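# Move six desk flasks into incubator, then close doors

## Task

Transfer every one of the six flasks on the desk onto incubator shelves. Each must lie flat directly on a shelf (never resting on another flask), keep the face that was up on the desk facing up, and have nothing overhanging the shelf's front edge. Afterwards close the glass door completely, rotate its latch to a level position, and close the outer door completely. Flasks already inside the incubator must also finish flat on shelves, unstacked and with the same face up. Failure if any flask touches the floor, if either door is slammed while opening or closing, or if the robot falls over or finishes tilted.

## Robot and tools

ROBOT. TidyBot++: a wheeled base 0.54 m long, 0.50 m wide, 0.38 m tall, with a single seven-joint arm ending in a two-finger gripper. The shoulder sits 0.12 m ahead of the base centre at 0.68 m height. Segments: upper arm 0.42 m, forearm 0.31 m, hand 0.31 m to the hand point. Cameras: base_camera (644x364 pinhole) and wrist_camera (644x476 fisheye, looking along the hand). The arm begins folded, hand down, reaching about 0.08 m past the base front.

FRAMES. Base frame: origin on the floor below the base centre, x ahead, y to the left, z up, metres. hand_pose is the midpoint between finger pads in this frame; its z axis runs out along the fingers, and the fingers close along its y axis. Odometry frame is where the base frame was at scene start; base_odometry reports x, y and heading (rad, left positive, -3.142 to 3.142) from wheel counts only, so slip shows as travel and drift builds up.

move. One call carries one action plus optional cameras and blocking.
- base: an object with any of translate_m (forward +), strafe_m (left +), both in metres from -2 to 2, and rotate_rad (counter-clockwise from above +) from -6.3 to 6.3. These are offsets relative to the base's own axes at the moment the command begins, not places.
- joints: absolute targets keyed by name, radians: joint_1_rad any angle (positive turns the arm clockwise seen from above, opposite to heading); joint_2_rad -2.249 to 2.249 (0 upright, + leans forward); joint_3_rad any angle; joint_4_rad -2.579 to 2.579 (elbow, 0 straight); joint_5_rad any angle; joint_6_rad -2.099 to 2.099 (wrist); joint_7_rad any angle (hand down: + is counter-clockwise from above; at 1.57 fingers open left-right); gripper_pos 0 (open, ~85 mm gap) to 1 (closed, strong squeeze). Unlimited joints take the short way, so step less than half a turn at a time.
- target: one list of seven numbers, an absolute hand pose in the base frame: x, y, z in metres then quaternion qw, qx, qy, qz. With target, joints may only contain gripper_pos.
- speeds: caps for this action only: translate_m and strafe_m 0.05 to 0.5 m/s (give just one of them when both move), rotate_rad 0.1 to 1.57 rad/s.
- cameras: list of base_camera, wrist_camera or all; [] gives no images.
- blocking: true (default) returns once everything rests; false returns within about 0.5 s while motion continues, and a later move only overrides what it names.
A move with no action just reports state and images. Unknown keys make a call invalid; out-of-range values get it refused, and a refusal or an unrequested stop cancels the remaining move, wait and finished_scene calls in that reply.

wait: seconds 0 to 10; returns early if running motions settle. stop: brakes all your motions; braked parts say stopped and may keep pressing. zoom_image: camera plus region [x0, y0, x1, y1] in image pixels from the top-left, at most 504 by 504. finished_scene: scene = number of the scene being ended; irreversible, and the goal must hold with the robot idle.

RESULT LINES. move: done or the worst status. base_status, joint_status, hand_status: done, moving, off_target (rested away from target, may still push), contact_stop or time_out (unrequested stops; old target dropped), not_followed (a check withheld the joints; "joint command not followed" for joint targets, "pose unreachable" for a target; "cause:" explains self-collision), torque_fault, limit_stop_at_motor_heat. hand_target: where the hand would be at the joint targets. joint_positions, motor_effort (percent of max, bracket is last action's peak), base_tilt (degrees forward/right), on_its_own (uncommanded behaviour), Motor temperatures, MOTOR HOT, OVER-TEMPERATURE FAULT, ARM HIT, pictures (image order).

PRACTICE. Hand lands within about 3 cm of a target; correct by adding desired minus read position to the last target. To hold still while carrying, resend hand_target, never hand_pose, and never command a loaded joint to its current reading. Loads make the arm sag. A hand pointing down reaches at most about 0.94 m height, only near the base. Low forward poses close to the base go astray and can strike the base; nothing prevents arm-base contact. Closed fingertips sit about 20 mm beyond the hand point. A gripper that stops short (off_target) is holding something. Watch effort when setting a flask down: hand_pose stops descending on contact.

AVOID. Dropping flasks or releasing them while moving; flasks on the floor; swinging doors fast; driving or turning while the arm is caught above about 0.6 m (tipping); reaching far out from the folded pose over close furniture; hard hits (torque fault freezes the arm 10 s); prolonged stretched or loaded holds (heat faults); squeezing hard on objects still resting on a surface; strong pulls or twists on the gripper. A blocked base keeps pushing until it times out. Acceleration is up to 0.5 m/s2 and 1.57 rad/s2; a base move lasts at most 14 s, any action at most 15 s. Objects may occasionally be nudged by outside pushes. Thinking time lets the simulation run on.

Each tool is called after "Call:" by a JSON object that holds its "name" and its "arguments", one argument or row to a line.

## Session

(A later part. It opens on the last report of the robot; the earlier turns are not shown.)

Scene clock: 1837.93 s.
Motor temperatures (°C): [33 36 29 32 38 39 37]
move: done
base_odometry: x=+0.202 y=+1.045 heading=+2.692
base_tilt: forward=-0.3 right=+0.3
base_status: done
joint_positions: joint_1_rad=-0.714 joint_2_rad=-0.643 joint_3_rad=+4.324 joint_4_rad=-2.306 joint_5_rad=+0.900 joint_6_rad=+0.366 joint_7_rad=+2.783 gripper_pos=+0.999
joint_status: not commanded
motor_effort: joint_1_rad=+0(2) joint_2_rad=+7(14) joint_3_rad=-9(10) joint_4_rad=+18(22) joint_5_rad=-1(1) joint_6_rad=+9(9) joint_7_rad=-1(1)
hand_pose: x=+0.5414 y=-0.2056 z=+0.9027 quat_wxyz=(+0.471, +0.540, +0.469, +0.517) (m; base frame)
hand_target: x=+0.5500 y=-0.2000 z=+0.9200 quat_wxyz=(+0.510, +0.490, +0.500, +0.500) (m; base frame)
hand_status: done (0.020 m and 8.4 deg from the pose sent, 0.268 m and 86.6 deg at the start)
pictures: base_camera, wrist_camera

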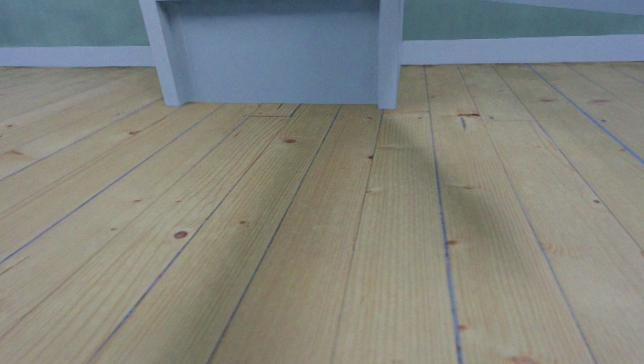

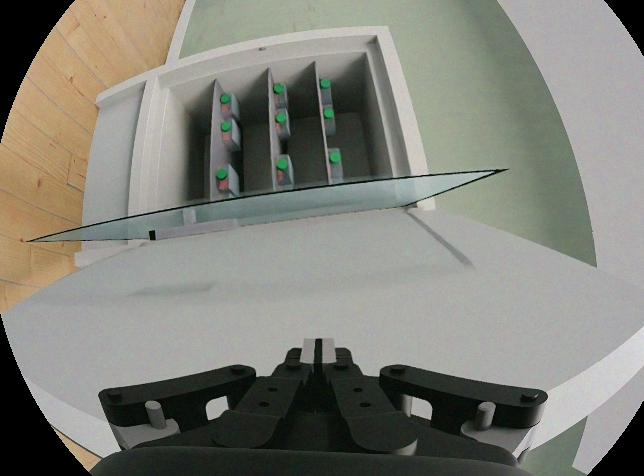

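Call:
{"name": "move", "arguments": {
  "target": [0.72,-0.195,0.92,0.51,0.49,0.5,0.5],
  "cameras": ["wrist_camera"]
}}

Scene clock: 1847.37 s.
Motor temperatures (°C): [33 35 29 32 38 39 37]
move: off_target
base_odometry: x=+0.202 y=+1.045 heading=+2.692
base_tilt: forward=-0.3 right=+0.3
base_status: not commanded
joint_positions: joint_1_rad=-1.449 joint_2_rad=-0.707 joint_3_rad=+4.616 joint_4_rad=-2.021 joint_5_rad=+0.395 joint_6_rad=+0.256 joint_7_rad=+3.459 gripper_pos=+0.999
joint_status: not commanded
motor_effort: joint_1_rad=+0(2) joint_2_rad=+16(16) joint_3_rad=-14(15) joint_4_rad=+16(18) joint_5_rad=+1(1) joint_6_rad=+9(10) joint_7_rad=-1(1)
hand_pose: x=+0.6972 y=-0.1373 z=+0.9120 quat_wxyz=(+0.446, +0.469, +0.547, +0.532) (m; base frame)
hand_target: x=+0.7016 y=-0.1484 z=+0.8943 quat_wxyz=(+0.435, +0.480, +0.559, +0.518) (m; base frame)
hand_status: off_target (0.063 m and 10.1 deg from the pose sent, 0.180 m and 8.4 deg at the start)
pictures: wrist_camera

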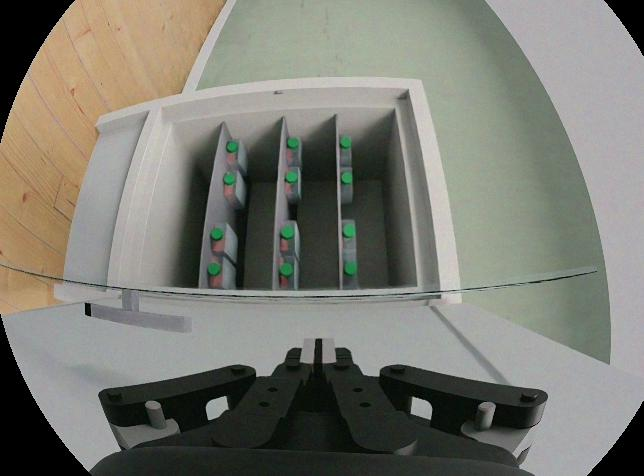

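Call:
{"name": "move", "arguments": {
  "base": {"strafe_m":-0.04,"translate_m":0.03},
  "speeds": {"strafe_m":0.1},
  "cameras": ["wrist_camera"]
}}

Call:
{"name": "move", "arguments": {
  "base": {"translate_m":0.09},
  "speeds": {"translate_m":0.08},
  "cameras": ["wrist_camera"]
}}

Scene clock: 1857.10 s.
Motor temperatures (°C): [33 35 29 32 38 39 37]
move: done
base_odometry: x=+0.193 y=+1.094 heading=+2.691
base_tilt: forward=-0.2 right=+0.3
base_status: done
joint_positions: joint_1_rad=-1.460 joint_2_rad=-0.711 joint_3_rad=+4.621 joint_4_rad=-2.016 joint_5_rad=+0.393 joint_6_rad=+0.251 joint_7_rad=+3.461 gripper_pos=+0.999
joint_status: not commanded
motor_effort: joint_1_rad=+1(5) joint_2_rad=+15(17) joint_3_rad=-14(15) joint_4_rad=+17(22) joint_5_rad=+0(1) joint_6_rad=+9(10) joint_7_rad=-1(1)
hand_pose: x=+0.6995 y=-0.1359 z=+0.9108 quat_wxyz=(+0.443, +0.469, +0.547, +0.533) (m; base frame)
hand_target: x=+0.7016 y=-0.1484 z=+0.8943 quat_wxyz=(+0.435, +0.480, +0.559, +0.518) (m; base frame)
hand_status: not commanded
pictures: wrist_camera

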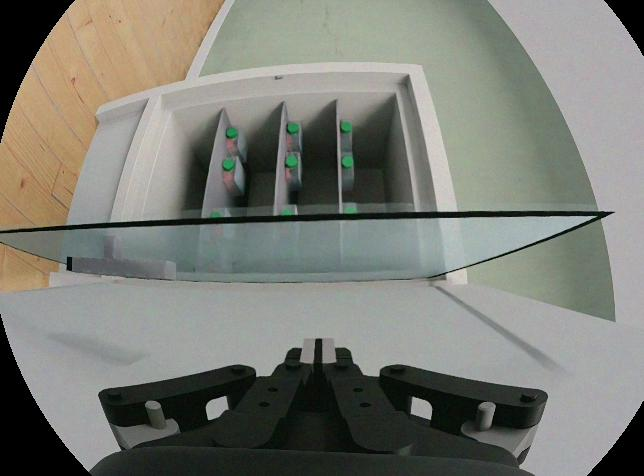

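Scene clock: 1860.50 s.
Motor temperatures (°C): [33 35 29 32 38 39 37]
move: time_out
base_odometry: x=+0.114 y=+1.133 heading=+2.692
base_tilt: forward=-0.3 right=+0.2
base_status: translate_m time_out (by the wheels' count: +0.088 of +0.090)
joint_positions: joint_1_rad=-1.419 joint_2_rad=-0.711 joint_3_rad=+4.572 joint_4_rad=-2.059 joint_5_rad=+0.392 joint_6_rad=+0.242 joint_7_rad=+3.464 gripper_pos=+0.999
joint_status: not commanded
motor_effort: joint_1_rad=-9(12) joint_2_rad=+10(16) joint_3_rad=-1(12) joint_4_rad=+28(33) joint_5_rad=-1(2) joint_6_rad=+9(11) joint_7_rad=-1(1)
hand_pose: x=+0.6845 y=-0.1198 z=+0.9072 quat_wxyz=(+0.435, +0.462, +0.558, +0.535) (m; base frame)
hand_target: x=+0.7016 y=-0.1484 z=+0.8943 quat_wxyz=(+0.435, +0.480, +0.559, +0.518) (m; base frame)
hand_status: not commanded
pictures: wrist_camera

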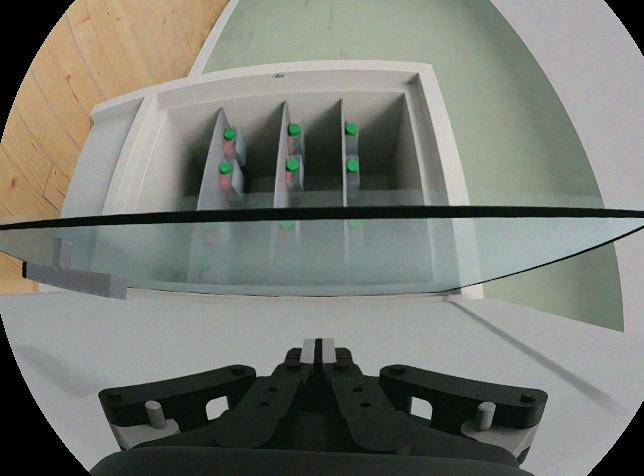

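Call:
{"name": "move", "arguments": {
  "base": {"strafe_m":0.03},
  "speeds": {"strafe_m":0.08},
  "cameras": []
}}

Call:
{"name": "move", "arguments": {
  "base": {"translate_m":0.05},
  "speeds": {"translate_m":0.08},
  "cameras": ["wrist_camera"]
}}

Scene clock: 1868.13 s.
Motor temperatures (°C): [33 35 29 32 38 39 37]
move: done
base_odometry: x=+0.101 y=+1.106 heading=+2.692
base_tilt: forward=-0.3 right=+0.3
base_status: done
joint_positions: joint_1_rad=-1.461 joint_2_rad=-0.714 joint_3_rad=+4.624 joint_4_rad=-2.019 joint_5_rad=+0.388 joint_6_rad=+0.242 joint_7_rad=+3.464 gripper_pos=+0.999
joint_status: not commanded
motor_effort: joint_1_rad=+1(10) joint_2_rad=+17(17) joint_3_rad=-14(15) joint_4_rad=+17(26) joint_5_rad=+0(1) joint_6_rad=+8(10) joint_7_rad=-1(1)
hand_pose: x=+0.6990 y=-0.1354 z=+0.9056 quat_wxyz=(+0.438, +0.473, +0.550, +0.532) (m; base frame)
hand_target: x=+0.7016 y=-0.1484 z=+0.8943 quat_wxyz=(+0.435, +0.480, +0.559, +0.518) (m; base frame)
hand_status: not commanded
pictures: none
No camera images: "cameras" was empty.

Scene clock: 1869.27 s.
Motor temperatures (°C): [33 35 29 32 38 39 37]
move: done
base_odometry: x=+0.055 y=+1.127 heading=+2.692
base_tilt: forward=-0.3 right=+0.3
base_status: done
joint_positions: joint_1_rad=-1.483 joint_2_rad=-0.712 joint_3_rad=+4.615 joint_4_rad=-2.025 joint_5_rad=+0.386 joint_6_rad=+0.242 joint_7_rad=+3.464 gripper_pos=+0.999
joint_status: not commanded
motor_effort: joint_1_rad=+6(8) joint_2_rad=+12(17) joint_3_rad=-11(14) joint_4_rad=+21(24) joint_5_rad=+0(1) joint_6_rad=+9(9) joint_7_rad=-1(1)
hand_pose: x=+0.7003 y=-0.1159 z=+0.9064 quat_wxyz=(+0.429, +0.463, +0.558, +0.539) (m; base frame)
hand_target: x=+0.7016 y=-0.1484 z=+0.8943 quat_wxyz=(+0.435, +0.480, +0.559, +0.518) (m; base frame)
hand_status: not commanded
pictures: wrist_camera

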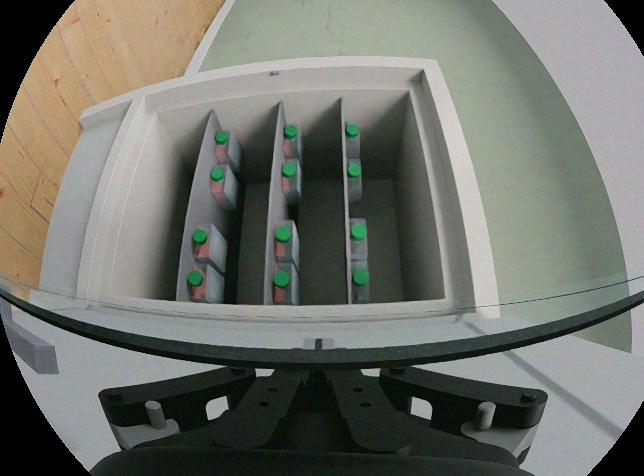

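Call:
{"name": "move", "arguments": {
  "base": {"strafe_m":0.12},
  "speeds": {"strafe_m":0.1},
  "cameras": ["wrist_camera"]
}}

Call:
{"name": "move", "arguments": {
  "base": {"strafe_m":0.12},
  "speeds": {"strafe_m":0.1},
  "cameras": ["wrist_camera"]
}}

Scene clock: 1877.53 s.
Motor temperatures (°C): [33 35 29 32 38 39 37]
move: done
base_odometry: x=+0.003 y=+1.019 heading=+2.692
base_tilt: forward=-0.3 right=+0.2
base_status: done
joint_positions: joint_1_rad=-1.465 joint_2_rad=-0.723 joint_3_rad=+4.630 joint_4_rad=-2.006 joint_5_rad=+0.386 joint_6_rad=+0.242 joint_7_rad=+3.464 gripper_pos=+0.999
joint_status: not commanded
motor_effort: joint_1_rad=+1(6) joint_2_rad=+17(20) joint_3_rad=-14(19) joint_4_rad=+16(20) joint_5_rad=+0(1) joint_6_rad=+9(9) joint_7_rad=-1(1)
hand_pose: x=+0.7016 y=-0.1429 z=+0.9083 quat_wxyz=(+0.439, +0.476, +0.543, +0.534) (m; base frame)
hand_target: x=+0.7016 y=-0.1484 z=+0.8943 quat_wxyz=(+0.435, +0.480, +0.559, +0.518) (m; base frame)
hand_status: not commanded
pictures: wrist_camera

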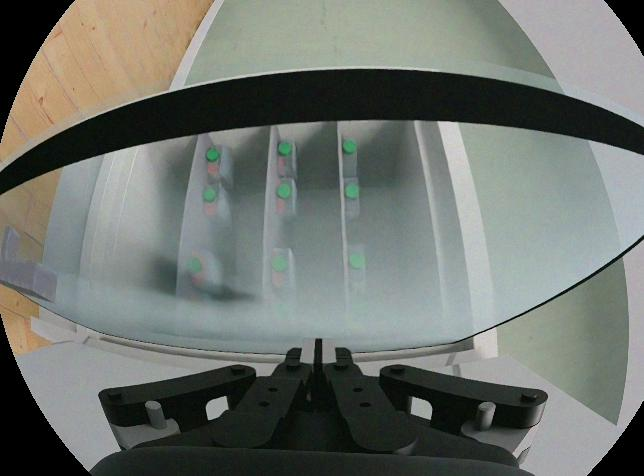

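Scene clock: 1879.30 s.
Motor temperatures (°C): [33 35 29 32 38 39 37]
move: done
base_odometry: x=-0.049 y=+0.911 heading=+2.692
base_tilt: forward=-0.3 right=+0.2
base_status: done
joint_positions: joint_1_rad=-1.462 joint_2_rad=-0.725 joint_3_rad=+4.633 joint_4_rad=-2.005 joint_5_rad=+0.385 joint_6_rad=+0.242 joint_7_rad=+3.464 gripper_pos=+0.999
joint_status: not commanded
motor_effort: joint_1_rad=+0(4) joint_2_rad=+17(20) joint_3_rad=-14(18) joint_4_rad=+17(18) joint_5_rad=+0(2) joint_6_rad=+8(9) joint_7_rad=-1(1)
hand_pose: x=+0.7016 y=-0.1469 z=+0.9075 quat_wxyz=(+0.440, +0.479, +0.542, +0.533) (m; base frame)
hand_target: x=+0.7016 y=-0.1484 z=+0.8943 quat_wxyz=(+0.435, +0.480, +0.559, +0.518) (m; base frame)
hand_status: not commanded
pictures: wrist_camera

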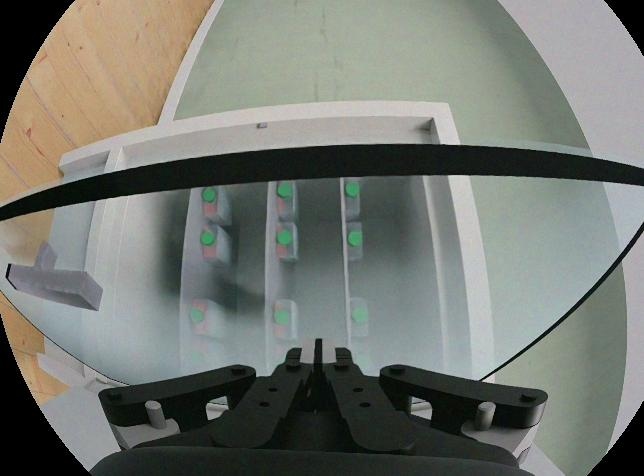

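Call:
{"name": "move", "arguments": {
  "base": {"strafe_m":0.12,"translate_m":0.03},
  "speeds": {"strafe_m":0.1},
  "cameras": ["wrist_camera"]
}}

Call:
{"name": "move", "arguments": {
  "base": {"strafe_m":0.12,"translate_m":0.04},
  "speeds": {"strafe_m":0.1},
  "cameras": ["wrist_camera"]
}}

Scene clock: 1885.17 s.
Motor temperatures (°C): [33 35 29 32 38 39 37]
move: done
base_odometry: x=-0.128 y=+0.816 heading=+2.692
base_tilt: forward=-0.3 right=+0.3
base_status: done
joint_positions: joint_1_rad=-1.462 joint_2_rad=-0.726 joint_3_rad=+4.635 joint_4_rad=-2.004 joint_5_rad=+0.385 joint_6_rad=+0.242 joint_7_rad=+3.464 gripper_pos=+0.999
joint_status: not commanded
motor_effort: joint_1_rad=+0(4) joint_2_rad=+16(20) joint_3_rad=-14(17) joint_4_rad=+16(18) joint_5_rad=+0(1) joint_6_rad=+8(9) joint_7_rad=-1(1)
hand_pose: x=+0.7017 y=-0.1487 z=+0.9070 quat_wxyz=(+0.440, +0.480, +0.540, +0.533) (m; base frame)
hand_target: x=+0.7016 y=-0.1484 z=+0.8943 quat_wxyz=(+0.435, +0.480, +0.559, +0.518) (m; base frame)
hand_status: not commanded
pictures: wrist_camera

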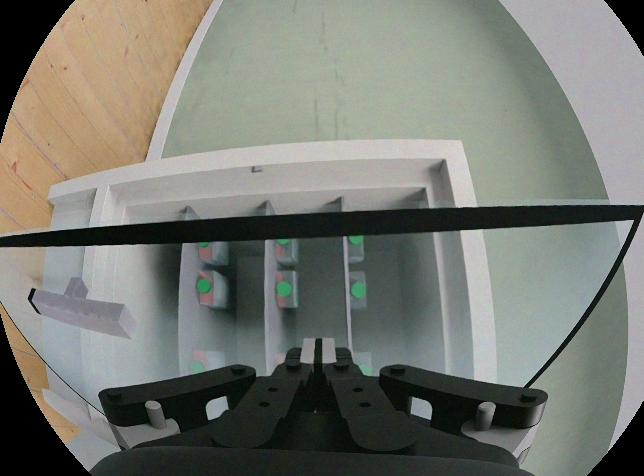

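Scene clock: 1886.97 s.
Motor temperatures (°C): [33 35 29 32 38 39 37]
move: done
base_odometry: x=-0.216 y=+0.725 heading=+2.692
base_tilt: forward=-0.2 right=+0.3
base_status: done
joint_positions: joint_1_rad=-1.463 joint_2_rad=-0.728 joint_3_rad=+4.636 joint_4_rad=-2.004 joint_5_rad=+0.384 joint_6_rad=+0.242 joint_7_rad=+3.464 gripper_pos=+0.999
joint_status: not commanded
motor_effort: joint_1_rad=+1(3) joint_2_rad=+17(20) joint_3_rad=-14(17) joint_4_rad=+16(17) joint_5_rad=+0(1) joint_6_rad=+8(9) joint_7_rad=-1(1)
hand_pose: x=+0.7018 y=-0.1492 z=+0.9067 quat_wxyz=(+0.439, +0.480, +0.540, +0.533) (m; base frame)
hand_target: x=+0.7016 y=-0.1484 z=+0.8943 quat_wxyz=(+0.435, +0.480, +0.559, +0.518) (m; base frame)
hand_status: not commanded
pictures: wrist_camera

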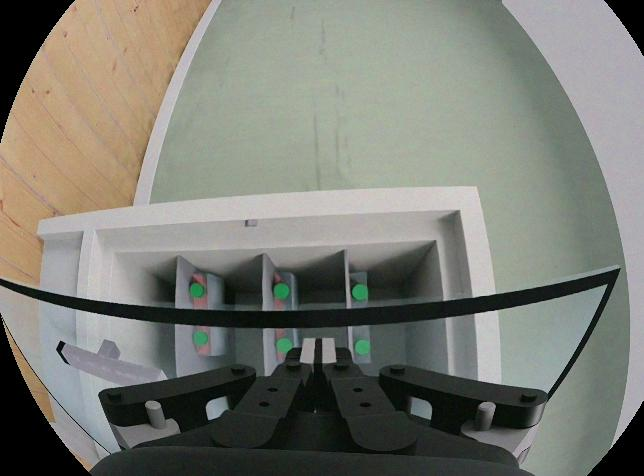

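Call:
{"name": "move", "arguments": {
  "base": {"strafe_m":0.06,"translate_m":0.06},
  "speeds": {"strafe_m":0.1},
  "cameras": ["wrist_camera"]
}}

Call:
{"name": "move", "arguments": {
  "base": {"translate_m":-0.35},
  "speeds": {"translate_m":0.2},
  "cameras": []
}}

Call:
{"name": "move", "arguments": {
  "target": [0.6,0,0.91,0,0.7071,0,0.7071]
}}

Scene clock: 1895.40 s.
Motor temperatures (°C): [33 35 30 32 38 39 37]
move: done
base_odometry: x=-0.297 y=+0.696 heading=+2.693
base_tilt: forward=-0.3 right=+0.3
base_status: done
joint_positions: joint_1_rad=-1.464 joint_2_rad=-0.728 joint_3_rad=+4.636 joint_4_rad=-2.004 joint_5_rad=+0.384 joint_6_rad=+0.242 joint_7_rad=+3.464 gripper_pos=+0.999
joint_status: not commanded
motor_effort: joint_1_rad=-1(6) joint_2_rad=+17(20) joint_3_rad=-14(17) joint_4_rad=+17(18) joint_5_rad=+0(1) joint_6_rad=+8(9) joint_7_rad=-1(1)
hand_pose: x=+0.7020 y=-0.1484 z=+0.9067 quat_wxyz=(+0.439, +0.480, +0.540, +0.534) (m; base frame)
hand_target: x=+0.7016 y=-0.1484 z=+0.8943 quat_wxyz=(+0.435, +0.480, +0.559, +0.518) (m; base frame)
hand_status: not commanded
pictures: wrist_camera

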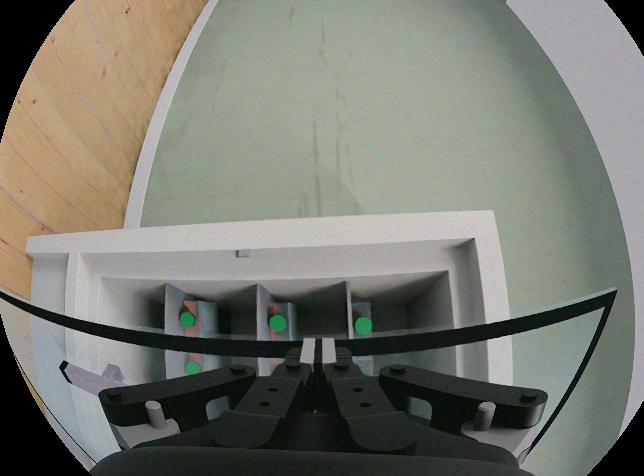

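Scene clock: 1897.87 s.
Motor temperatures (°C): [33 35 30 32 38 39 37]
move: done
base_odometry: x=+0.019 y=+0.544 heading=+2.693
base_tilt: forward=-0.3 right=+0.3
base_status: done
joint_positions: joint_1_rad=-1.464 joint_2_rad=-0.728 joint_3_rad=+4.636 joint_4_rad=-2.004 joint_5_rad=+0.384 joint_6_rad=+0.242 joint_7_rad=+3.464 gripper_pos=+0.999
joint_status: not commanded
motor_effort: joint_1_rad=+0(3) joint_2_rad=+18(18) joint_3_rad=-13(15) joint_4_rad=+16(17) joint_5_rad=+1(1) joint_6_rad=+9(9) joint_7_rad=-1(1)
hand_pose: x=+0.7021 y=-0.1481 z=+0.9067 quat_wxyz=(+0.439, +0.480, +0.540, +0.534) (m; base frame)
hand_target: x=+0.7016 y=-0.1484 z=+0.8943 quat_wxyz=(+0.435, +0.480, +0.559, +0.518) (m; base frame)
hand_status: not commanded
pictures: none
No camera images: "cameras" was empty.

Scene clock: 1901.07 s.
Motor temperatures (°C): [33 35 30 32 38 39 37]
move: done
base_odometry: x=+0.019 y=+0.544 heading=+2.693
base_tilt: forward=-0.3 right=+0.3
base_status: not commanded
joint_positions: joint_1_rad=-0.025 joint_2_rad=-0.228 joint_3_rad=+3.173 joint_4_rad=-2.375 joint_5_rad=+0.057 joint_6_rad=+0.565 joint_7_rad=+1.642 gripper_pos=+0.999
joint_status: not commanded
motor_effort: joint_1_rad=+1(2) joint_2_rad=-12(18) joint_3_rad=-1(15) joint_4_rad=+21(22) joint_5_rad=+0(1) joint_6_rad=+9(10) joint_7_rad=-1(1)
hand_pose: x=+0.5990 y=+0.0064 z=+0.9168 quat_wxyz=(+0.031, +0.710, +0.049, +0.702) (m; base frame)
hand_target: x=+0.6000 y=+0.0000 z=+0.9100 quat_wxyz=(+0.000, +0.707, +0.000, +0.707) (m; base frame)
hand_status: done (0.009 m and 6.6 deg from the pose sent, 0.180 m and 88.4 deg at the start)
pictures: base_camera, wrist_camera

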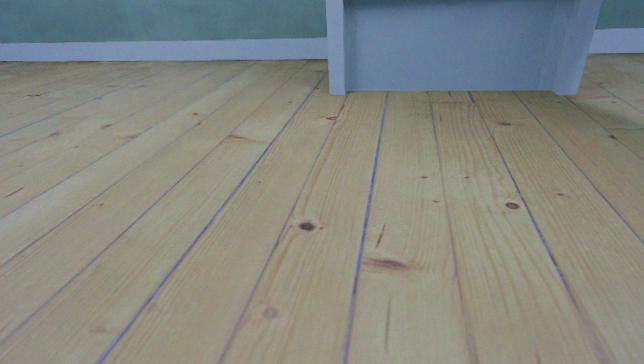

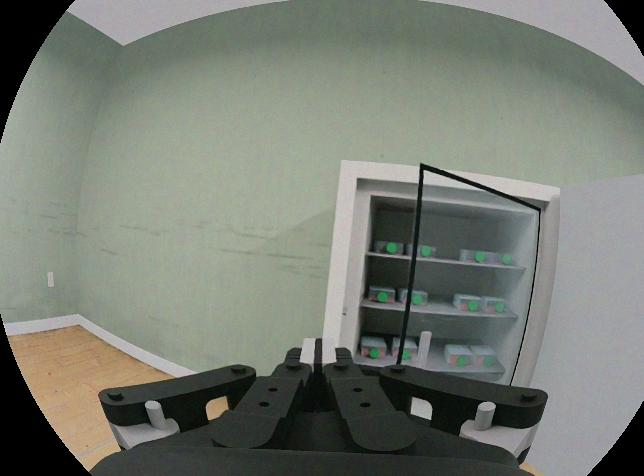

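Call:
{"name": "move", "arguments": {
  "base": {"strafe_m":-0.22,"translate_m":0.35},
  "speeds": {"strafe_m":0.25}
}}

Scene clock: 1914.70 s.
Motor temperatures (°C): [33 35 30 31 38 39 37]
move: done
base_odometry: x=-0.201 y=+0.895 heading=+2.692
base_tilt: forward=-0.3 right=+0.3
base_status: done
joint_positions: joint_1_rad=-0.022 joint_2_rad=-0.219 joint_3_rad=+3.168 joint_4_rad=-2.378 joint_5_rad=+0.055 joint_6_rad=+0.568 joint_7_rad=+1.640 gripper_pos=+0.999
joint_status: not commanded
motor_effort: joint_1_rad=+0(2) joint_2_rad=-13(14) joint_3_rad=+0(2) joint_4_rad=+20(21) joint_5_rad=+0(1) joint_6_rad=+9(10) joint_7_rad=-1(1)
hand_pose: x=+0.6005 y=+0.0074 z=+0.9119 quat_wxyz=(+0.029, +0.713, +0.048, +0.699) (m; base frame)
hand_target: x=+0.6000 y=+0.0000 z=+0.9100 quat_wxyz=(+0.000, +0.707, +0.000, +0.707) (m; base frame)
hand_status: not commanded
pictures: base_camera, wrist_camera

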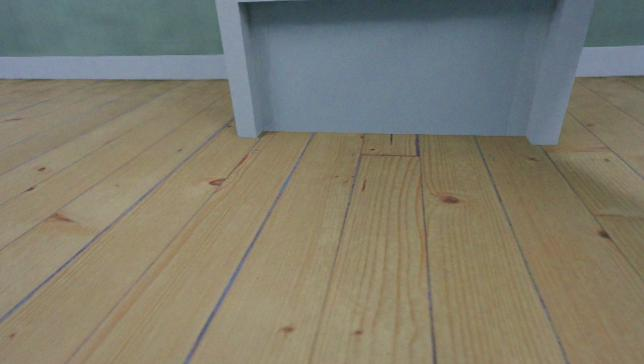

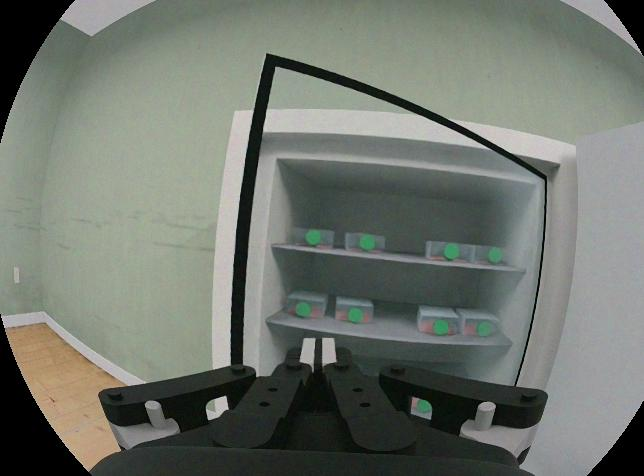

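Call:
{"name": "move", "arguments": {
  "base": {"translate_m":0.15},
  "speeds": {"translate_m":0.1},
  "cameras": ["wrist_camera"]
}}

Call:
{"name": "move", "arguments": {
  "base": {"translate_m":0.19},
  "speeds": {"translate_m":0.07}
}}

Scene clock: 1920.43 s.
Motor temperatures (°C): [33 35 30 31 38 39 37]
move: done
base_odometry: x=-0.336 y=+0.960 heading=+2.692
base_tilt: forward=-0.3 right=+0.3
base_status: done
joint_positions: joint_1_rad=-0.021 joint_2_rad=-0.215 joint_3_rad=+3.167 joint_4_rad=-2.379 joint_5_rad=+0.054 joint_6_rad=+0.569 joint_7_rad=+1.640 gripper_pos=+0.999
joint_status: not commanded
motor_effort: joint_1_rad=+0(2) joint_2_rad=-13(16) joint_3_rad=+0(2) joint_4_rad=+19(21) joint_5_rad=+0(1) joint_6_rad=+9(10) joint_7_rad=-1(1)
hand_pose: x=+0.6012 y=+0.0073 z=+0.9095 quat_wxyz=(+0.029, +0.714, +0.048, +0.698) (m; base frame)
hand_target: x=+0.6000 y=+0.0000 z=+0.9100 quat_wxyz=(+0.000, +0.707, +0.000, +0.707) (m; base frame)
hand_status: not commanded
pictures: wrist_camera

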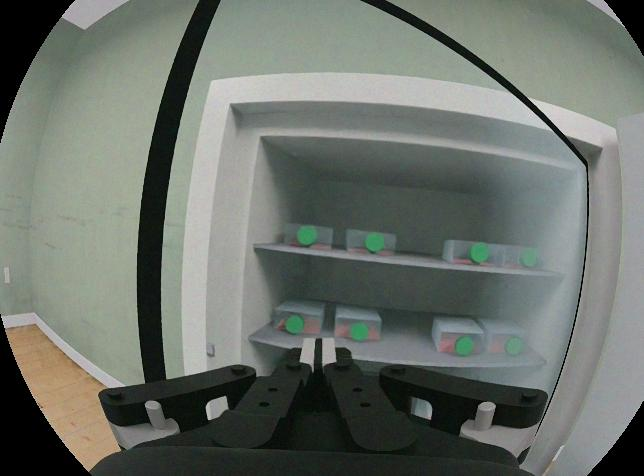

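Scene clock: 1923.67 s.
Motor temperatures (°C): [33 34 30 31 38 39 37]
move: done
base_odometry: x=-0.507 y=+1.043 heading=+2.692
base_tilt: forward=-0.3 right=+0.2
base_status: done
joint_positions: joint_1_rad=-0.021 joint_2_rad=-0.214 joint_3_rad=+3.167 joint_4_rad=-2.380 joint_5_rad=+0.054 joint_6_rad=+0.569 joint_7_rad=+1.640 gripper_pos=+0.999
joint_status: not commanded
motor_effort: joint_1_rad=+0(2) joint_2_rad=-12(15) joint_3_rad=+0(2) joint_4_rad=+20(22) joint_5_rad=+0(1) joint_6_rad=+8(10) joint_7_rad=-1(1)
hand_pose: x=+0.6014 y=+0.0072 z=+0.9084 quat_wxyz=(+0.029, +0.715, +0.048, +0.697) (m; base frame)
hand_target: x=+0.6000 y=+0.0000 z=+0.9100 quat_wxyz=(+0.000, +0.707, +0.000, +0.707) (m; base frame)
hand_status: not commanded
pictures: base_camera, wrist_camera

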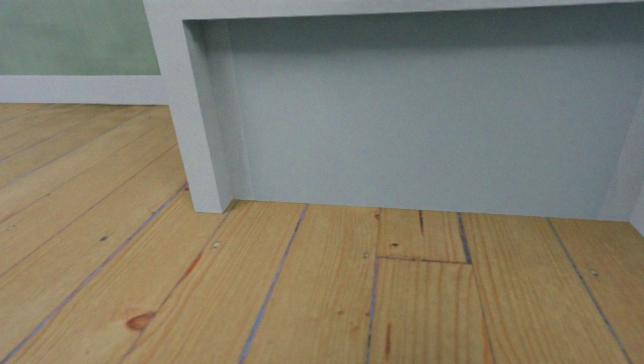

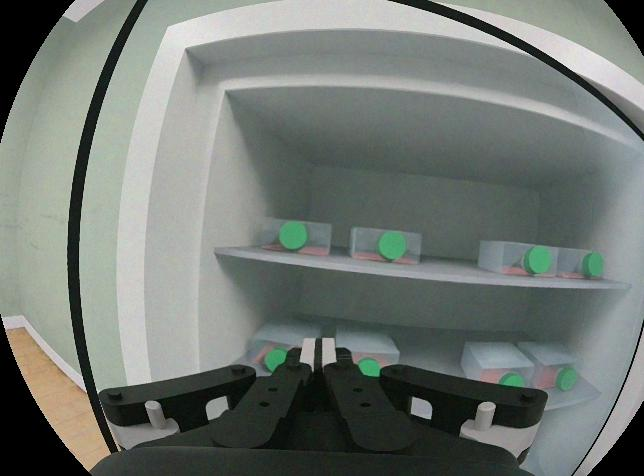

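Call:
{"name": "move", "arguments": {
  "target": [0.65,0.03,0.91,0,0.7071,0,0.7071],
  "cameras": []
}}

Call:
{"name": "move", "arguments": {
  "target": [0.69,0.06,0.91,0,0.7071,0,0.7071],
  "cameras": ["wrist_camera"]
}}

Call:
{"name": "move", "arguments": {
  "target": [0.73,0.09,0.91,0,0.7071,0,0.7071],
  "cameras": ["wrist_camera"]
}}

Call:
{"name": "move", "arguments": {
  "target": [0.77,0.1,0.91,0,0.7071,0,0.7071],
  "cameras": ["wrist_camera"]
}}

Scene clock: 1932.47 s.
Motor temperatures (°C): [33 34 30 31 38 39 37]
move: done
base_odometry: x=-0.507 y=+1.043 heading=+2.692
base_tilt: forward=-0.2 right=+0.3
base_status: not commanded
joint_positions: joint_1_rad=-0.021 joint_2_rad=-0.082 joint_3_rad=+3.069 joint_4_rad=-2.307 joint_5_rad=-0.151 joint_6_rad=+0.607 joint_7_rad=+1.668 gripper_pos=+0.999
joint_status: not commanded
motor_effort: joint_1_rad=+0(2) joint_2_rad=-18(18) joint_3_rad=+0(1) joint_4_rad=+19(22) joint_5_rad=+0(1) joint_6_rad=+9(10) joint_7_rad=-1(1)
hand_pose: x=+0.6428 y=+0.0251 z=+0.8933 quat_wxyz=(-0.008, +0.726, -0.003, +0.688) (m; base frame)
hand_target: x=+0.6500 y=+0.0300 z=+0.9100 quat_wxyz=(+0.000, +0.707, +0.000, +0.707) (m; base frame)
hand_status: done (0.019 m and 3.2 deg from the pose sent, 0.054 m and 6.6 deg at the start)
pictures: none
No camera images: "cameras" was empty.

Scene clock: 1933.73 s.
Motor temperatures (°C): [33 34 30 31 38 39 37]
move: done
base_odometry: x=-0.507 y=+1.043 heading=+2.692
base_tilt: forward=-0.3 right=+0.3
base_status: not commanded
joint_positions: joint_1_rad=-0.148 joint_2_rad=+0.025 joint_3_rad=+3.069 joint_4_rad=-2.204 joint_5_rad=-0.307 joint_6_rad=+0.632 joint_7_rad=+1.779 gripper_pos=+0.999
joint_status: not commanded
motor_effort: joint_1_rad=+0(2) joint_2_rad=-21(23) joint_3_rad=+0(2) joint_4_rad=+20(20) joint_5_rad=+1(1) joint_6_rad=+8(9) joint_7_rad=-1(1)
hand_pose: x=+0.6816 y=+0.0703 z=+0.8951 quat_wxyz=(-0.026, +0.724, +0.002, +0.689) (m; base frame)
hand_target: x=+0.6900 y=+0.0600 z=+0.9100 quat_wxyz=(+0.000, +0.707, +0.000, +0.707) (m; base frame)
hand_status: done (0.020 m and 4.1 deg from the pose sent, 0.061 m and 3.2 deg at the start)
pictures: wrist_camera

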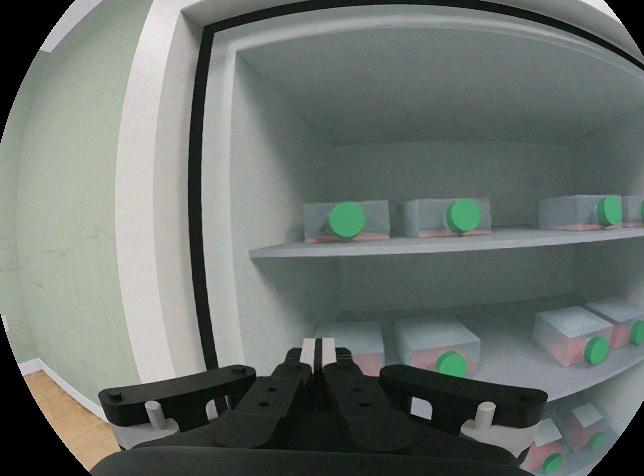

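Scene clock: 1934.80 s.
Motor temperatures (°C): [33 34 30 31 38 39 37]
move: done
base_odometry: x=-0.507 y=+1.043 heading=+2.692
base_tilt: forward=-0.2 right=+0.3
base_status: not commanded
joint_positions: joint_1_rad=-0.288 joint_2_rad=+0.126 joint_3_rad=+3.139 joint_4_rad=-2.087 joint_5_rad=-0.405 joint_6_rad=+0.636 joint_7_rad=+1.854 gripper_pos=+0.999
joint_status: not commanded
motor_effort: joint_1_rad=+0(2) joint_2_rad=-25(27) joint_3_rad=-1(2) joint_4_rad=+19(20) joint_5_rad=+1(2) joint_6_rad=+9(9) joint_7_rad=-1(1)
hand_pose: x=+0.7210 y=+0.1050 z=+0.8968 quat_wxyz=(-0.032, +0.723, +0.005, +0.690) (m; base frame)
hand_target: x=+0.7300 y=+0.0900 z=+0.9100 quat_wxyz=(+0.000, +0.707, +0.000, +0.707) (m; base frame)
hand_status: done (0.022 m and 4.6 deg from the pose sent, 0.054 m and 4.1 deg at the start)
pictures: wrist_camera

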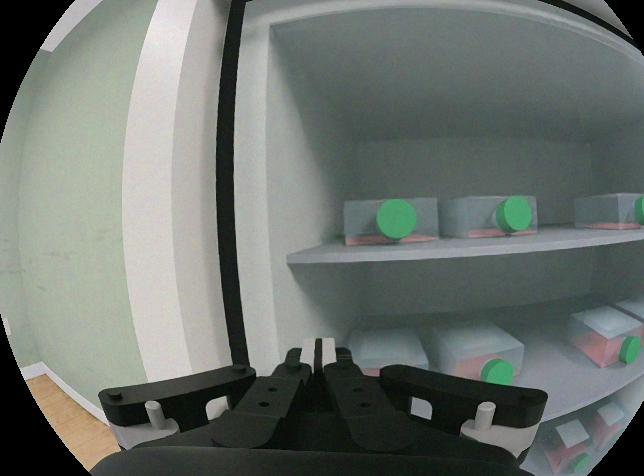

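Scene clock: 1935.80 s.
Motor temperatures (°C): [33 34 30 31 38 39 37]
move: done
base_odometry: x=-0.507 y=+1.043 heading=+2.692
base_tilt: forward=-0.2 right=+0.2
base_status: not commanded
joint_positions: joint_1_rad=-0.348 joint_2_rad=+0.211 joint_3_rad=+3.223 joint_4_rad=-1.975 joint_5_rad=-0.406 joint_6_rad=+0.636 joint_7_rad=+1.854 gripper_pos=+0.999
joint_status: not commanded
motor_effort: joint_1_rad=+1(1) joint_2_rad=-29(31) joint_3_rad=-1(1) joint_4_rad=+19(24) joint_5_rad=+2(3) joint_6_rad=+9(9) joint_7_rad=-1(1)
hand_pose: x=+0.7619 y=+0.1062 z=+0.9076 quat_wxyz=(-0.021, +0.712, +0.001, +0.702) (m; base frame)
hand_target: x=+0.7700 y=+0.1000 z=+0.9100 quat_wxyz=(+0.000, +0.707, +0.000, +0.707) (m; base frame)
hand_status: done (0.011 m and 2.6 deg from the pose sent, 0.051 m and 4.6 deg at the start)
pictures: wrist_camera

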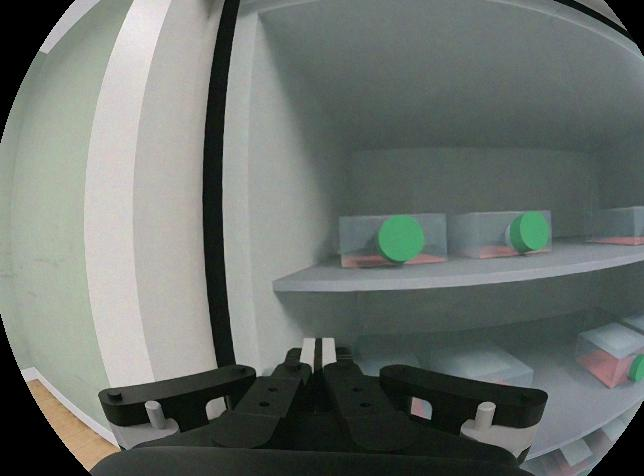

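Call:
{"name": "move", "arguments": {
  "target": [0.80,0.1,0.91,0,0.7071,0,0.7071],
  "cameras": []
}}

Call:
{"name": "move", "arguments": {
  "target": [0.82,0.1,0.91,0,0.7071,0,0.7071],
  "cameras": ["wrist_camera"]
}}

Scene clock: 1941.60 s.
Motor temperatures (°C): [33 34 30 31 38 39 37]
move: off_target
base_odometry: x=-0.507 y=+1.043 heading=+2.692
base_tilt: forward=-0.2 right=+0.3
base_status: not commanded
joint_positions: joint_1_rad=-0.372 joint_2_rad=+0.225 joint_3_rad=+3.256 joint_4_rad=-1.955 joint_5_rad=-0.406 joint_6_rad=+0.634 joint_7_rad=+1.854 gripper_pos=+0.999
joint_status: not commanded
motor_effort: joint_1_rad=+3(3) joint_2_rad=-20(29) joint_3_rad=+3(3) joint_4_rad=+32(33) joint_5_rad=+3(3) joint_6_rad=+11(12) joint_7_rad=+0(1)
hand_pose: x=+0.7692 y=+0.1051 z=+0.9106 quat_wxyz=(-0.016, +0.709, +0.000, +0.705) (m; base frame)
hand_target: x=+0.8000 y=+0.1000 z=+0.9100 quat_wxyz=(+0.000, +0.707, +0.000, +0.707) (m; base frame)
hand_status: off_target (0.031 m and 1.9 deg from the pose sent, 0.039 m and 2.6 deg at the start)
pictures: none
No camera images: "cameras" was empty.

Scene clock: 1942.37 s.
Motor temperatures (°C): [33 34 30 31 38 39 37]
move: off_target
base_odometry: x=-0.506 y=+1.042 heading=+2.692
base_tilt: forward=-0.3 right=+0.3
base_status: not commanded
joint_positions: joint_1_rad=-0.385 joint_2_rad=+0.226 joint_3_rad=+3.273 joint_4_rad=-1.950 joint_5_rad=-0.406 joint_6_rad=+0.625 joint_7_rad=+1.854 gripper_pos=+0.999
joint_status: not commanded
motor_effort: joint_1_rad=+4(6) joint_2_rad=-11(20) joint_3_rad=+4(5) joint_4_rad=+42(43) joint_5_rad=+5(5) joint_6_rad=+12(12) joint_7_rad=+0(1)
hand_pose: x=+0.7706 y=+0.1049 z=+0.9102 quat_wxyz=(-0.015, +0.711, +0.001, +0.703) (m; base frame)
hand_target: x=+0.8200 y=+0.1000 z=+0.9100 quat_wxyz=(+0.000, +0.707, +0.000, +0.707) (m; base frame)
hand_status: off_target (0.050 m and 1.8 deg from the pose sent, 0.051 m and 1.9 deg at the start)
pictures: wrist_camera

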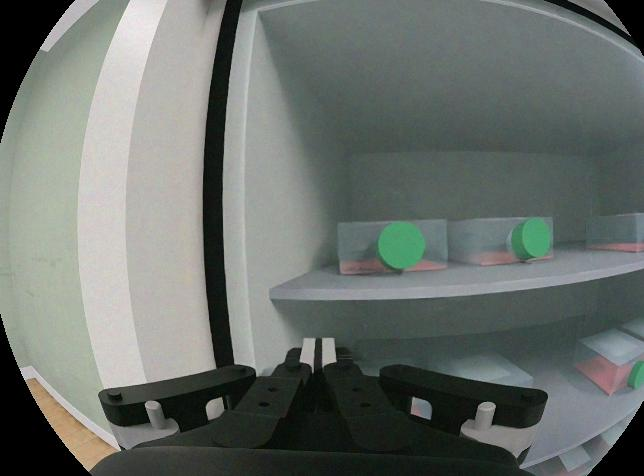

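Call:
{"name": "move", "arguments": {
  "target": [0.70,0.07,0.9,0,0.7071,0,0.7071],
  "cameras": []
}}

Call:
{"name": "move", "arguments": {
  "base": {"translate_m":-0.3},
  "speeds": {"translate_m":0.2},
  "cameras": []
}}

Call:
{"name": "move", "arguments": {
  "target": [0.6,0,0.80,0.51,0.49,0.5,0.5]
}}

Scene clock: 1948.10 s.
Motor temperatures (°C): [33 34 30 32 38 39 37]
move: done
base_odometry: x=-0.507 y=+1.043 heading=+2.692
base_tilt: forward=-0.3 right=+0.3
base_status: not commanded
joint_positions: joint_1_rad=-0.235 joint_2_rad=+0.111 joint_3_rad=+3.128 joint_4_rad=-2.152 joint_5_rad=-0.405 joint_6_rad=+0.674 joint_7_rad=+1.854 gripper_pos=+0.999
joint_status: not commanded
motor_effort: joint_1_rad=+1(5) joint_2_rad=-24(30) joint_3_rad=-1(5) joint_4_rad=+19(43) joint_5_rad=+2(5) joint_6_rad=+8(12) joint_7_rad=-1(1)
hand_pose: x=+0.7092 y=+0.0716 z=+0.8816 quat_wxyz=(-0.009, +0.727, -0.010, +0.686) (m; base frame)
hand_target: x=+0.7000 y=+0.0700 z=+0.9000 quat_wxyz=(+0.000, +0.707, +0.000, +0.707) (m; base frame)
hand_status: done (0.021 m and 3.6 deg from the pose sent, 0.079 m and 1.8 deg at the start)
pictures: none
No camera images: "cameras" was empty.

Scene clock: 1950.37 s.
Motor temperatures (°C): [33 34 30 32 38 39 37]
move: done
base_odometry: x=-0.237 y=+0.912 heading=+2.693
base_tilt: forward=-0.3 right=+0.3
base_status: done
joint_positions: joint_1_rad=-0.232 joint_2_rad=+0.103 joint_3_rad=+3.125 joint_4_rad=-2.156 joint_5_rad=-0.405 joint_6_rad=+0.676 joint_7_rad=+1.854 gripper_pos=+0.999
joint_status: not commanded
motor_effort: joint_1_rad=+0(2) joint_2_rad=-23(27) joint_3_rad=-1(2) joint_4_rad=+19(20) joint_5_rad=+2(2) joint_6_rad=+9(10) joint_7_rad=-1(1)
hand_pose: x=+0.7069 y=+0.0709 z=+0.8849 quat_wxyz=(-0.009, +0.725, -0.010, +0.689) (m; base frame)
hand_target: x=+0.7000 y=+0.0700 z=+0.9000 quat_wxyz=(+0.000, +0.707, +0.000, +0.707) (m; base frame)
hand_status: not commanded
pictures: none
No camera images: "cameras" was empty.

Scene clock: 1952.50 s.
Motor temperatures (°C): [33 34 30 32 38 39 37]
move: off_target
base_odometry: x=-0.237 y=+0.912 heading=+2.693
base_tilt: forward=-0.3 right=+0.2
base_status: not commanded
joint_positions: joint_1_rad=-0.173 joint_2_rad=+0.163 joint_3_rad=+3.313 joint_4_rad=-2.569 joint_5_rad=-0.016 joint_6_rad=+1.240 joint_7_rad=+3.040 gripper_pos=+0.999
joint_status: not commanded
motor_effort: joint_1_rad=+0(2) joint_2_rad=-20(24) joint_3_rad=+0(1) joint_4_rad=+13(19) joint_5_rad=+0(2) joint_6_rad=+9(9) joint_7_rad=-1(1)
hand_pose: x=+0.6243 y=+0.0031 z=+0.8342 quat_wxyz=(+0.501, +0.500, +0.457, +0.538) (m; base frame)
hand_target: x=+0.6207 y=+0.0004 z=+0.8304 quat_wxyz=(+0.528, +0.470, +0.482, +0.518) (m; base frame)
hand_status: off_target (0.042 m and 6.7 deg from the pose sent, 0.154 m and 92.8 deg at the start; a joint's target at an end of its range on 43 of 43 steps)
pictures: base_camera, wrist_camera

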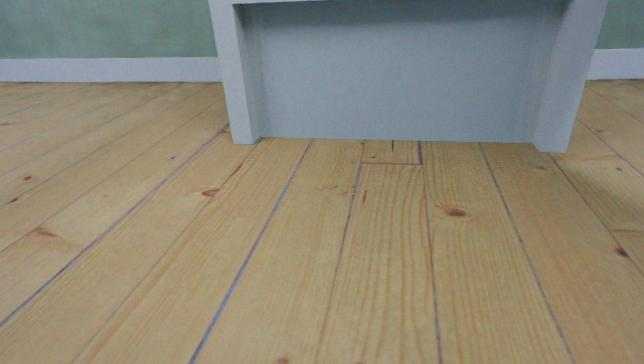

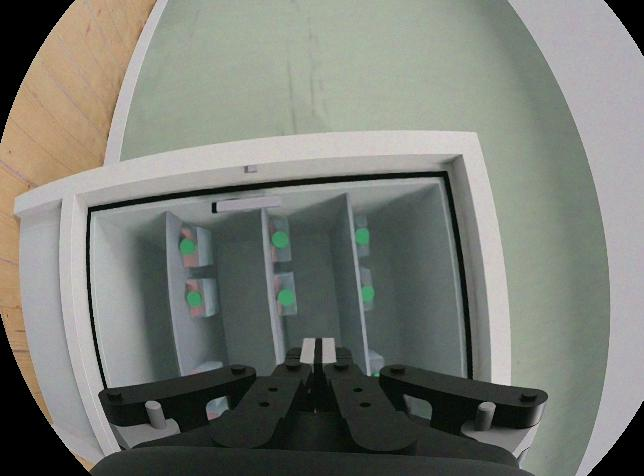

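Call:
{"name": "move", "arguments": {
  "base": {"translate_m":0.31,"strafe_m":0.10},
  "speeds": {"translate_m":0.12}
}}

Call:
{"name": "move", "arguments": {
  "target": [0.66,0.06,0.80,0.5,0.5,0.5,0.5]
}}

Scene clock: 1968.47 s.
Motor temperatures (°C): [33 34 30 31 38 40 37]
move: done
base_odometry: x=-0.560 y=+0.956 heading=+2.694
base_tilt: forward=-0.2 right=+0.2
base_status: done
joint_positions: joint_1_rad=-0.171 joint_2_rad=+0.171 joint_3_rad=+3.314 joint_4_rad=-2.573 joint_5_rad=-0.013 joint_6_rad=+1.244 joint_7_rad=+3.043 gripper_pos=+0.999
joint_status: not commanded
motor_effort: joint_1_rad=+1(2) joint_2_rad=-20(23) joint_3_rad=-1(2) joint_4_rad=+13(14) joint_5_rad=+0(1) joint_6_rad=+9(10) joint_7_rad=-1(1)
hand_pose: x=+0.6245 y=+0.0023 z=+0.8296 quat_wxyz=(+0.501, +0.501, +0.461, +0.535) (m; base frame)
hand_target: x=+0.6207 y=+0.0004 z=+0.8304 quat_wxyz=(+0.528, +0.470, +0.482, +0.518) (m; base frame)
hand_status: not commanded
pictures: base_camera, wrist_camera

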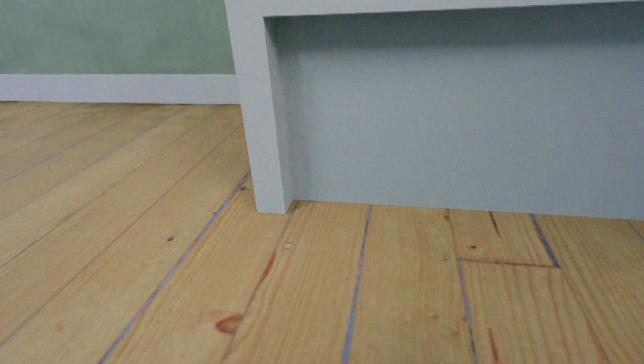

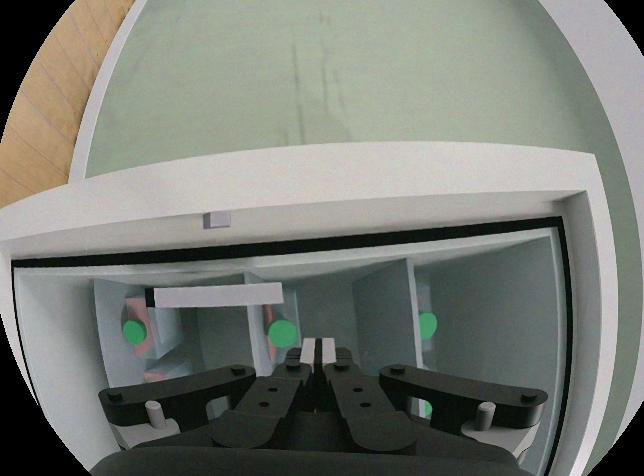

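Scene clock: 1969.90 s.
Motor temperatures (°C): [33 34 30 31 38 40 37]
move: done
base_odometry: x=-0.560 y=+0.956 heading=+2.694
base_tilt: forward=-0.3 right=+0.2
base_status: not commanded
joint_positions: joint_1_rad=-0.457 joint_2_rad=+0.243 joint_3_rad=+3.390 joint_4_rad=-2.491 joint_5_rad=-0.183 joint_6_rad=+1.205 joint_7_rad=+3.092 gripper_pos=+0.999
joint_status: not commanded
motor_effort: joint_1_rad=+0(2) joint_2_rad=-22(23) joint_3_rad=+1(2) joint_4_rad=+13(14) joint_5_rad=+0(1) joint_6_rad=+9(10) joint_7_rad=-1(1)
hand_pose: x=+0.6502 y=+0.0721 z=+0.8191 quat_wxyz=(+0.484, +0.491, +0.482, +0.541) (m; base frame)
hand_target: x=+0.6600 y=+0.0600 z=+0.8000 quat_wxyz=(+0.500, +0.500, +0.500, +0.500) (m; base frame)
hand_status: done (0.025 m and 5.6 deg from the pose sent, 0.074 m and 6.0 deg at the start)
pictures: base_camera, wrist_camera

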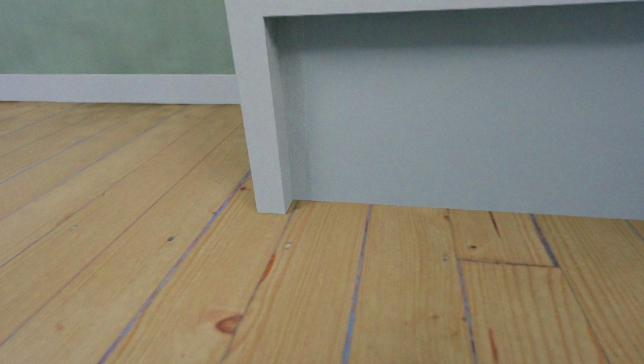

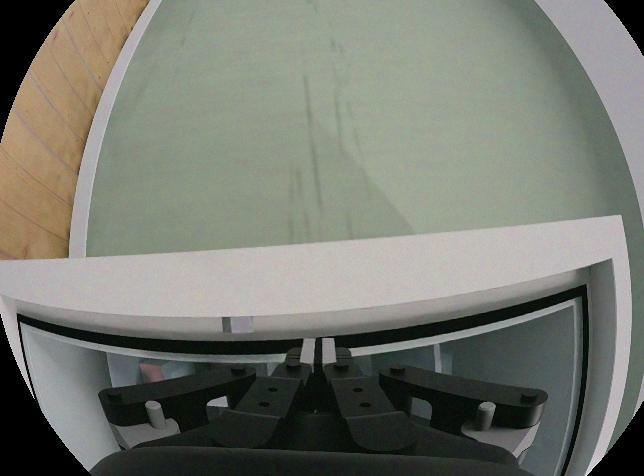

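Call:
{"name": "move", "arguments": {
  "target": [0.70,0.055,0.77,0.5,0.5,0.5,0.5],
  "cameras": ["wrist_camera"]
}}

Call:
{"name": "move", "arguments": {
  "target": [0.75,0.05,0.77,0.5,0.5,0.5,0.5],
  "cameras": ["wrist_camera"]
}}

Scene clock: 1976.30 s.
Motor temperatures (°C): [33 34 30 31 38 39 37]
move: done
base_odometry: x=-0.560 y=+0.956 heading=+2.694
base_tilt: forward=-0.3 right=+0.3
base_status: not commanded
joint_positions: joint_1_rad=-0.491 joint_2_rad=+0.415 joint_3_rad=+3.525 joint_4_rad=-2.419 joint_5_rad=-0.182 joint_6_rad=+1.205 joint_7_rad=+3.083 gripper_pos=+0.999
joint_status: not commanded
motor_effort: joint_1_rad=+1(1) joint_2_rad=-26(29) joint_3_rad=+2(3) joint_4_rad=+12(13) joint_5_rad=-1(1) joint_6_rad=+9(10) joint_7_rad=-1(1)
hand_pose: x=+0.6919 y=+0.0409 z=+0.7680 quat_wxyz=(+0.514, +0.504, +0.501, +0.480) (m; base frame)
hand_target: x=+0.7000 y=+0.0550 z=+0.7700 quat_wxyz=(+0.500, +0.500, +0.500, +0.500) (m; base frame)
hand_status: done (0.016 m and 2.8 deg from the pose sent, 0.072 m and 5.6 deg at the start)
pictures: wrist_camera

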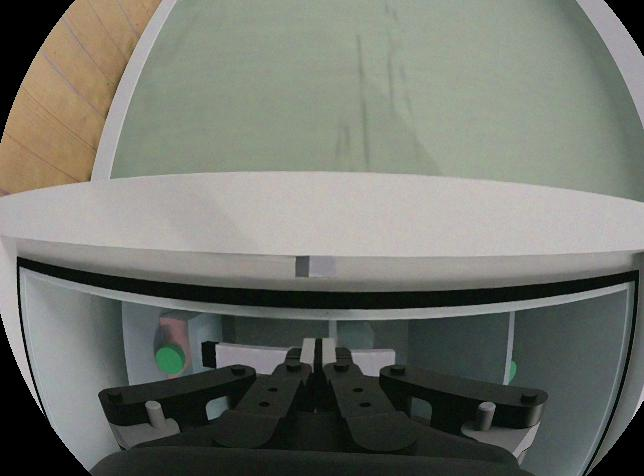

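Scene clock: 1977.37 s.
Motor temperatures (°C): [33 34 30 31 38 39 37]
move: done
base_odometry: x=-0.560 y=+0.956 heading=+2.694
base_tilt: forward=-0.2 right=+0.3
base_status: not commanded
joint_positions: joint_1_rad=-0.491 joint_2_rad=+0.476 joint_3_rad=+3.571 joint_4_rad=-2.268 joint_5_rad=-0.146 joint_6_rad=+1.174 joint_7_rad=+3.047 gripper_pos=+0.999
joint_status: not commanded
motor_effort: joint_1_rad=+1(2) joint_2_rad=-30(30) joint_3_rad=+3(3) joint_4_rad=+14(14) joint_5_rad=-1(1) joint_6_rad=+9(9) joint_7_rad=-1(1)
hand_pose: x=+0.7414 y=+0.0461 z=+0.7919 quat_wxyz=(+0.529, +0.482, +0.488, +0.500) (m; base frame)
hand_target: x=+0.7500 y=+0.0500 z=+0.7700 quat_wxyz=(+0.500, +0.500, +0.500, +0.500) (m; base frame)
hand_status: done (0.024 m and 4.1 deg from the pose sent, 0.059 m and 2.8 deg at the start)
pictures: wrist_camera

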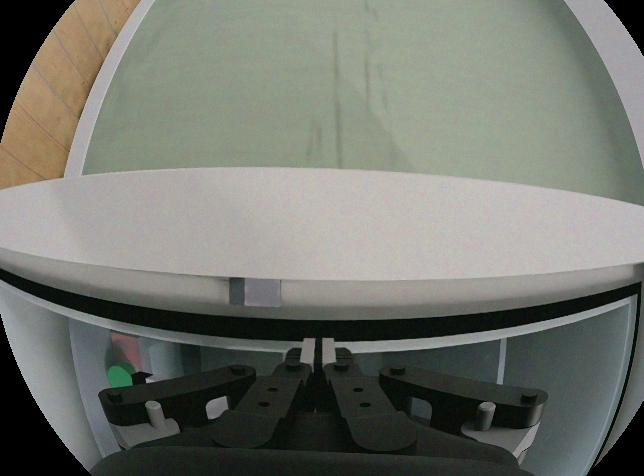

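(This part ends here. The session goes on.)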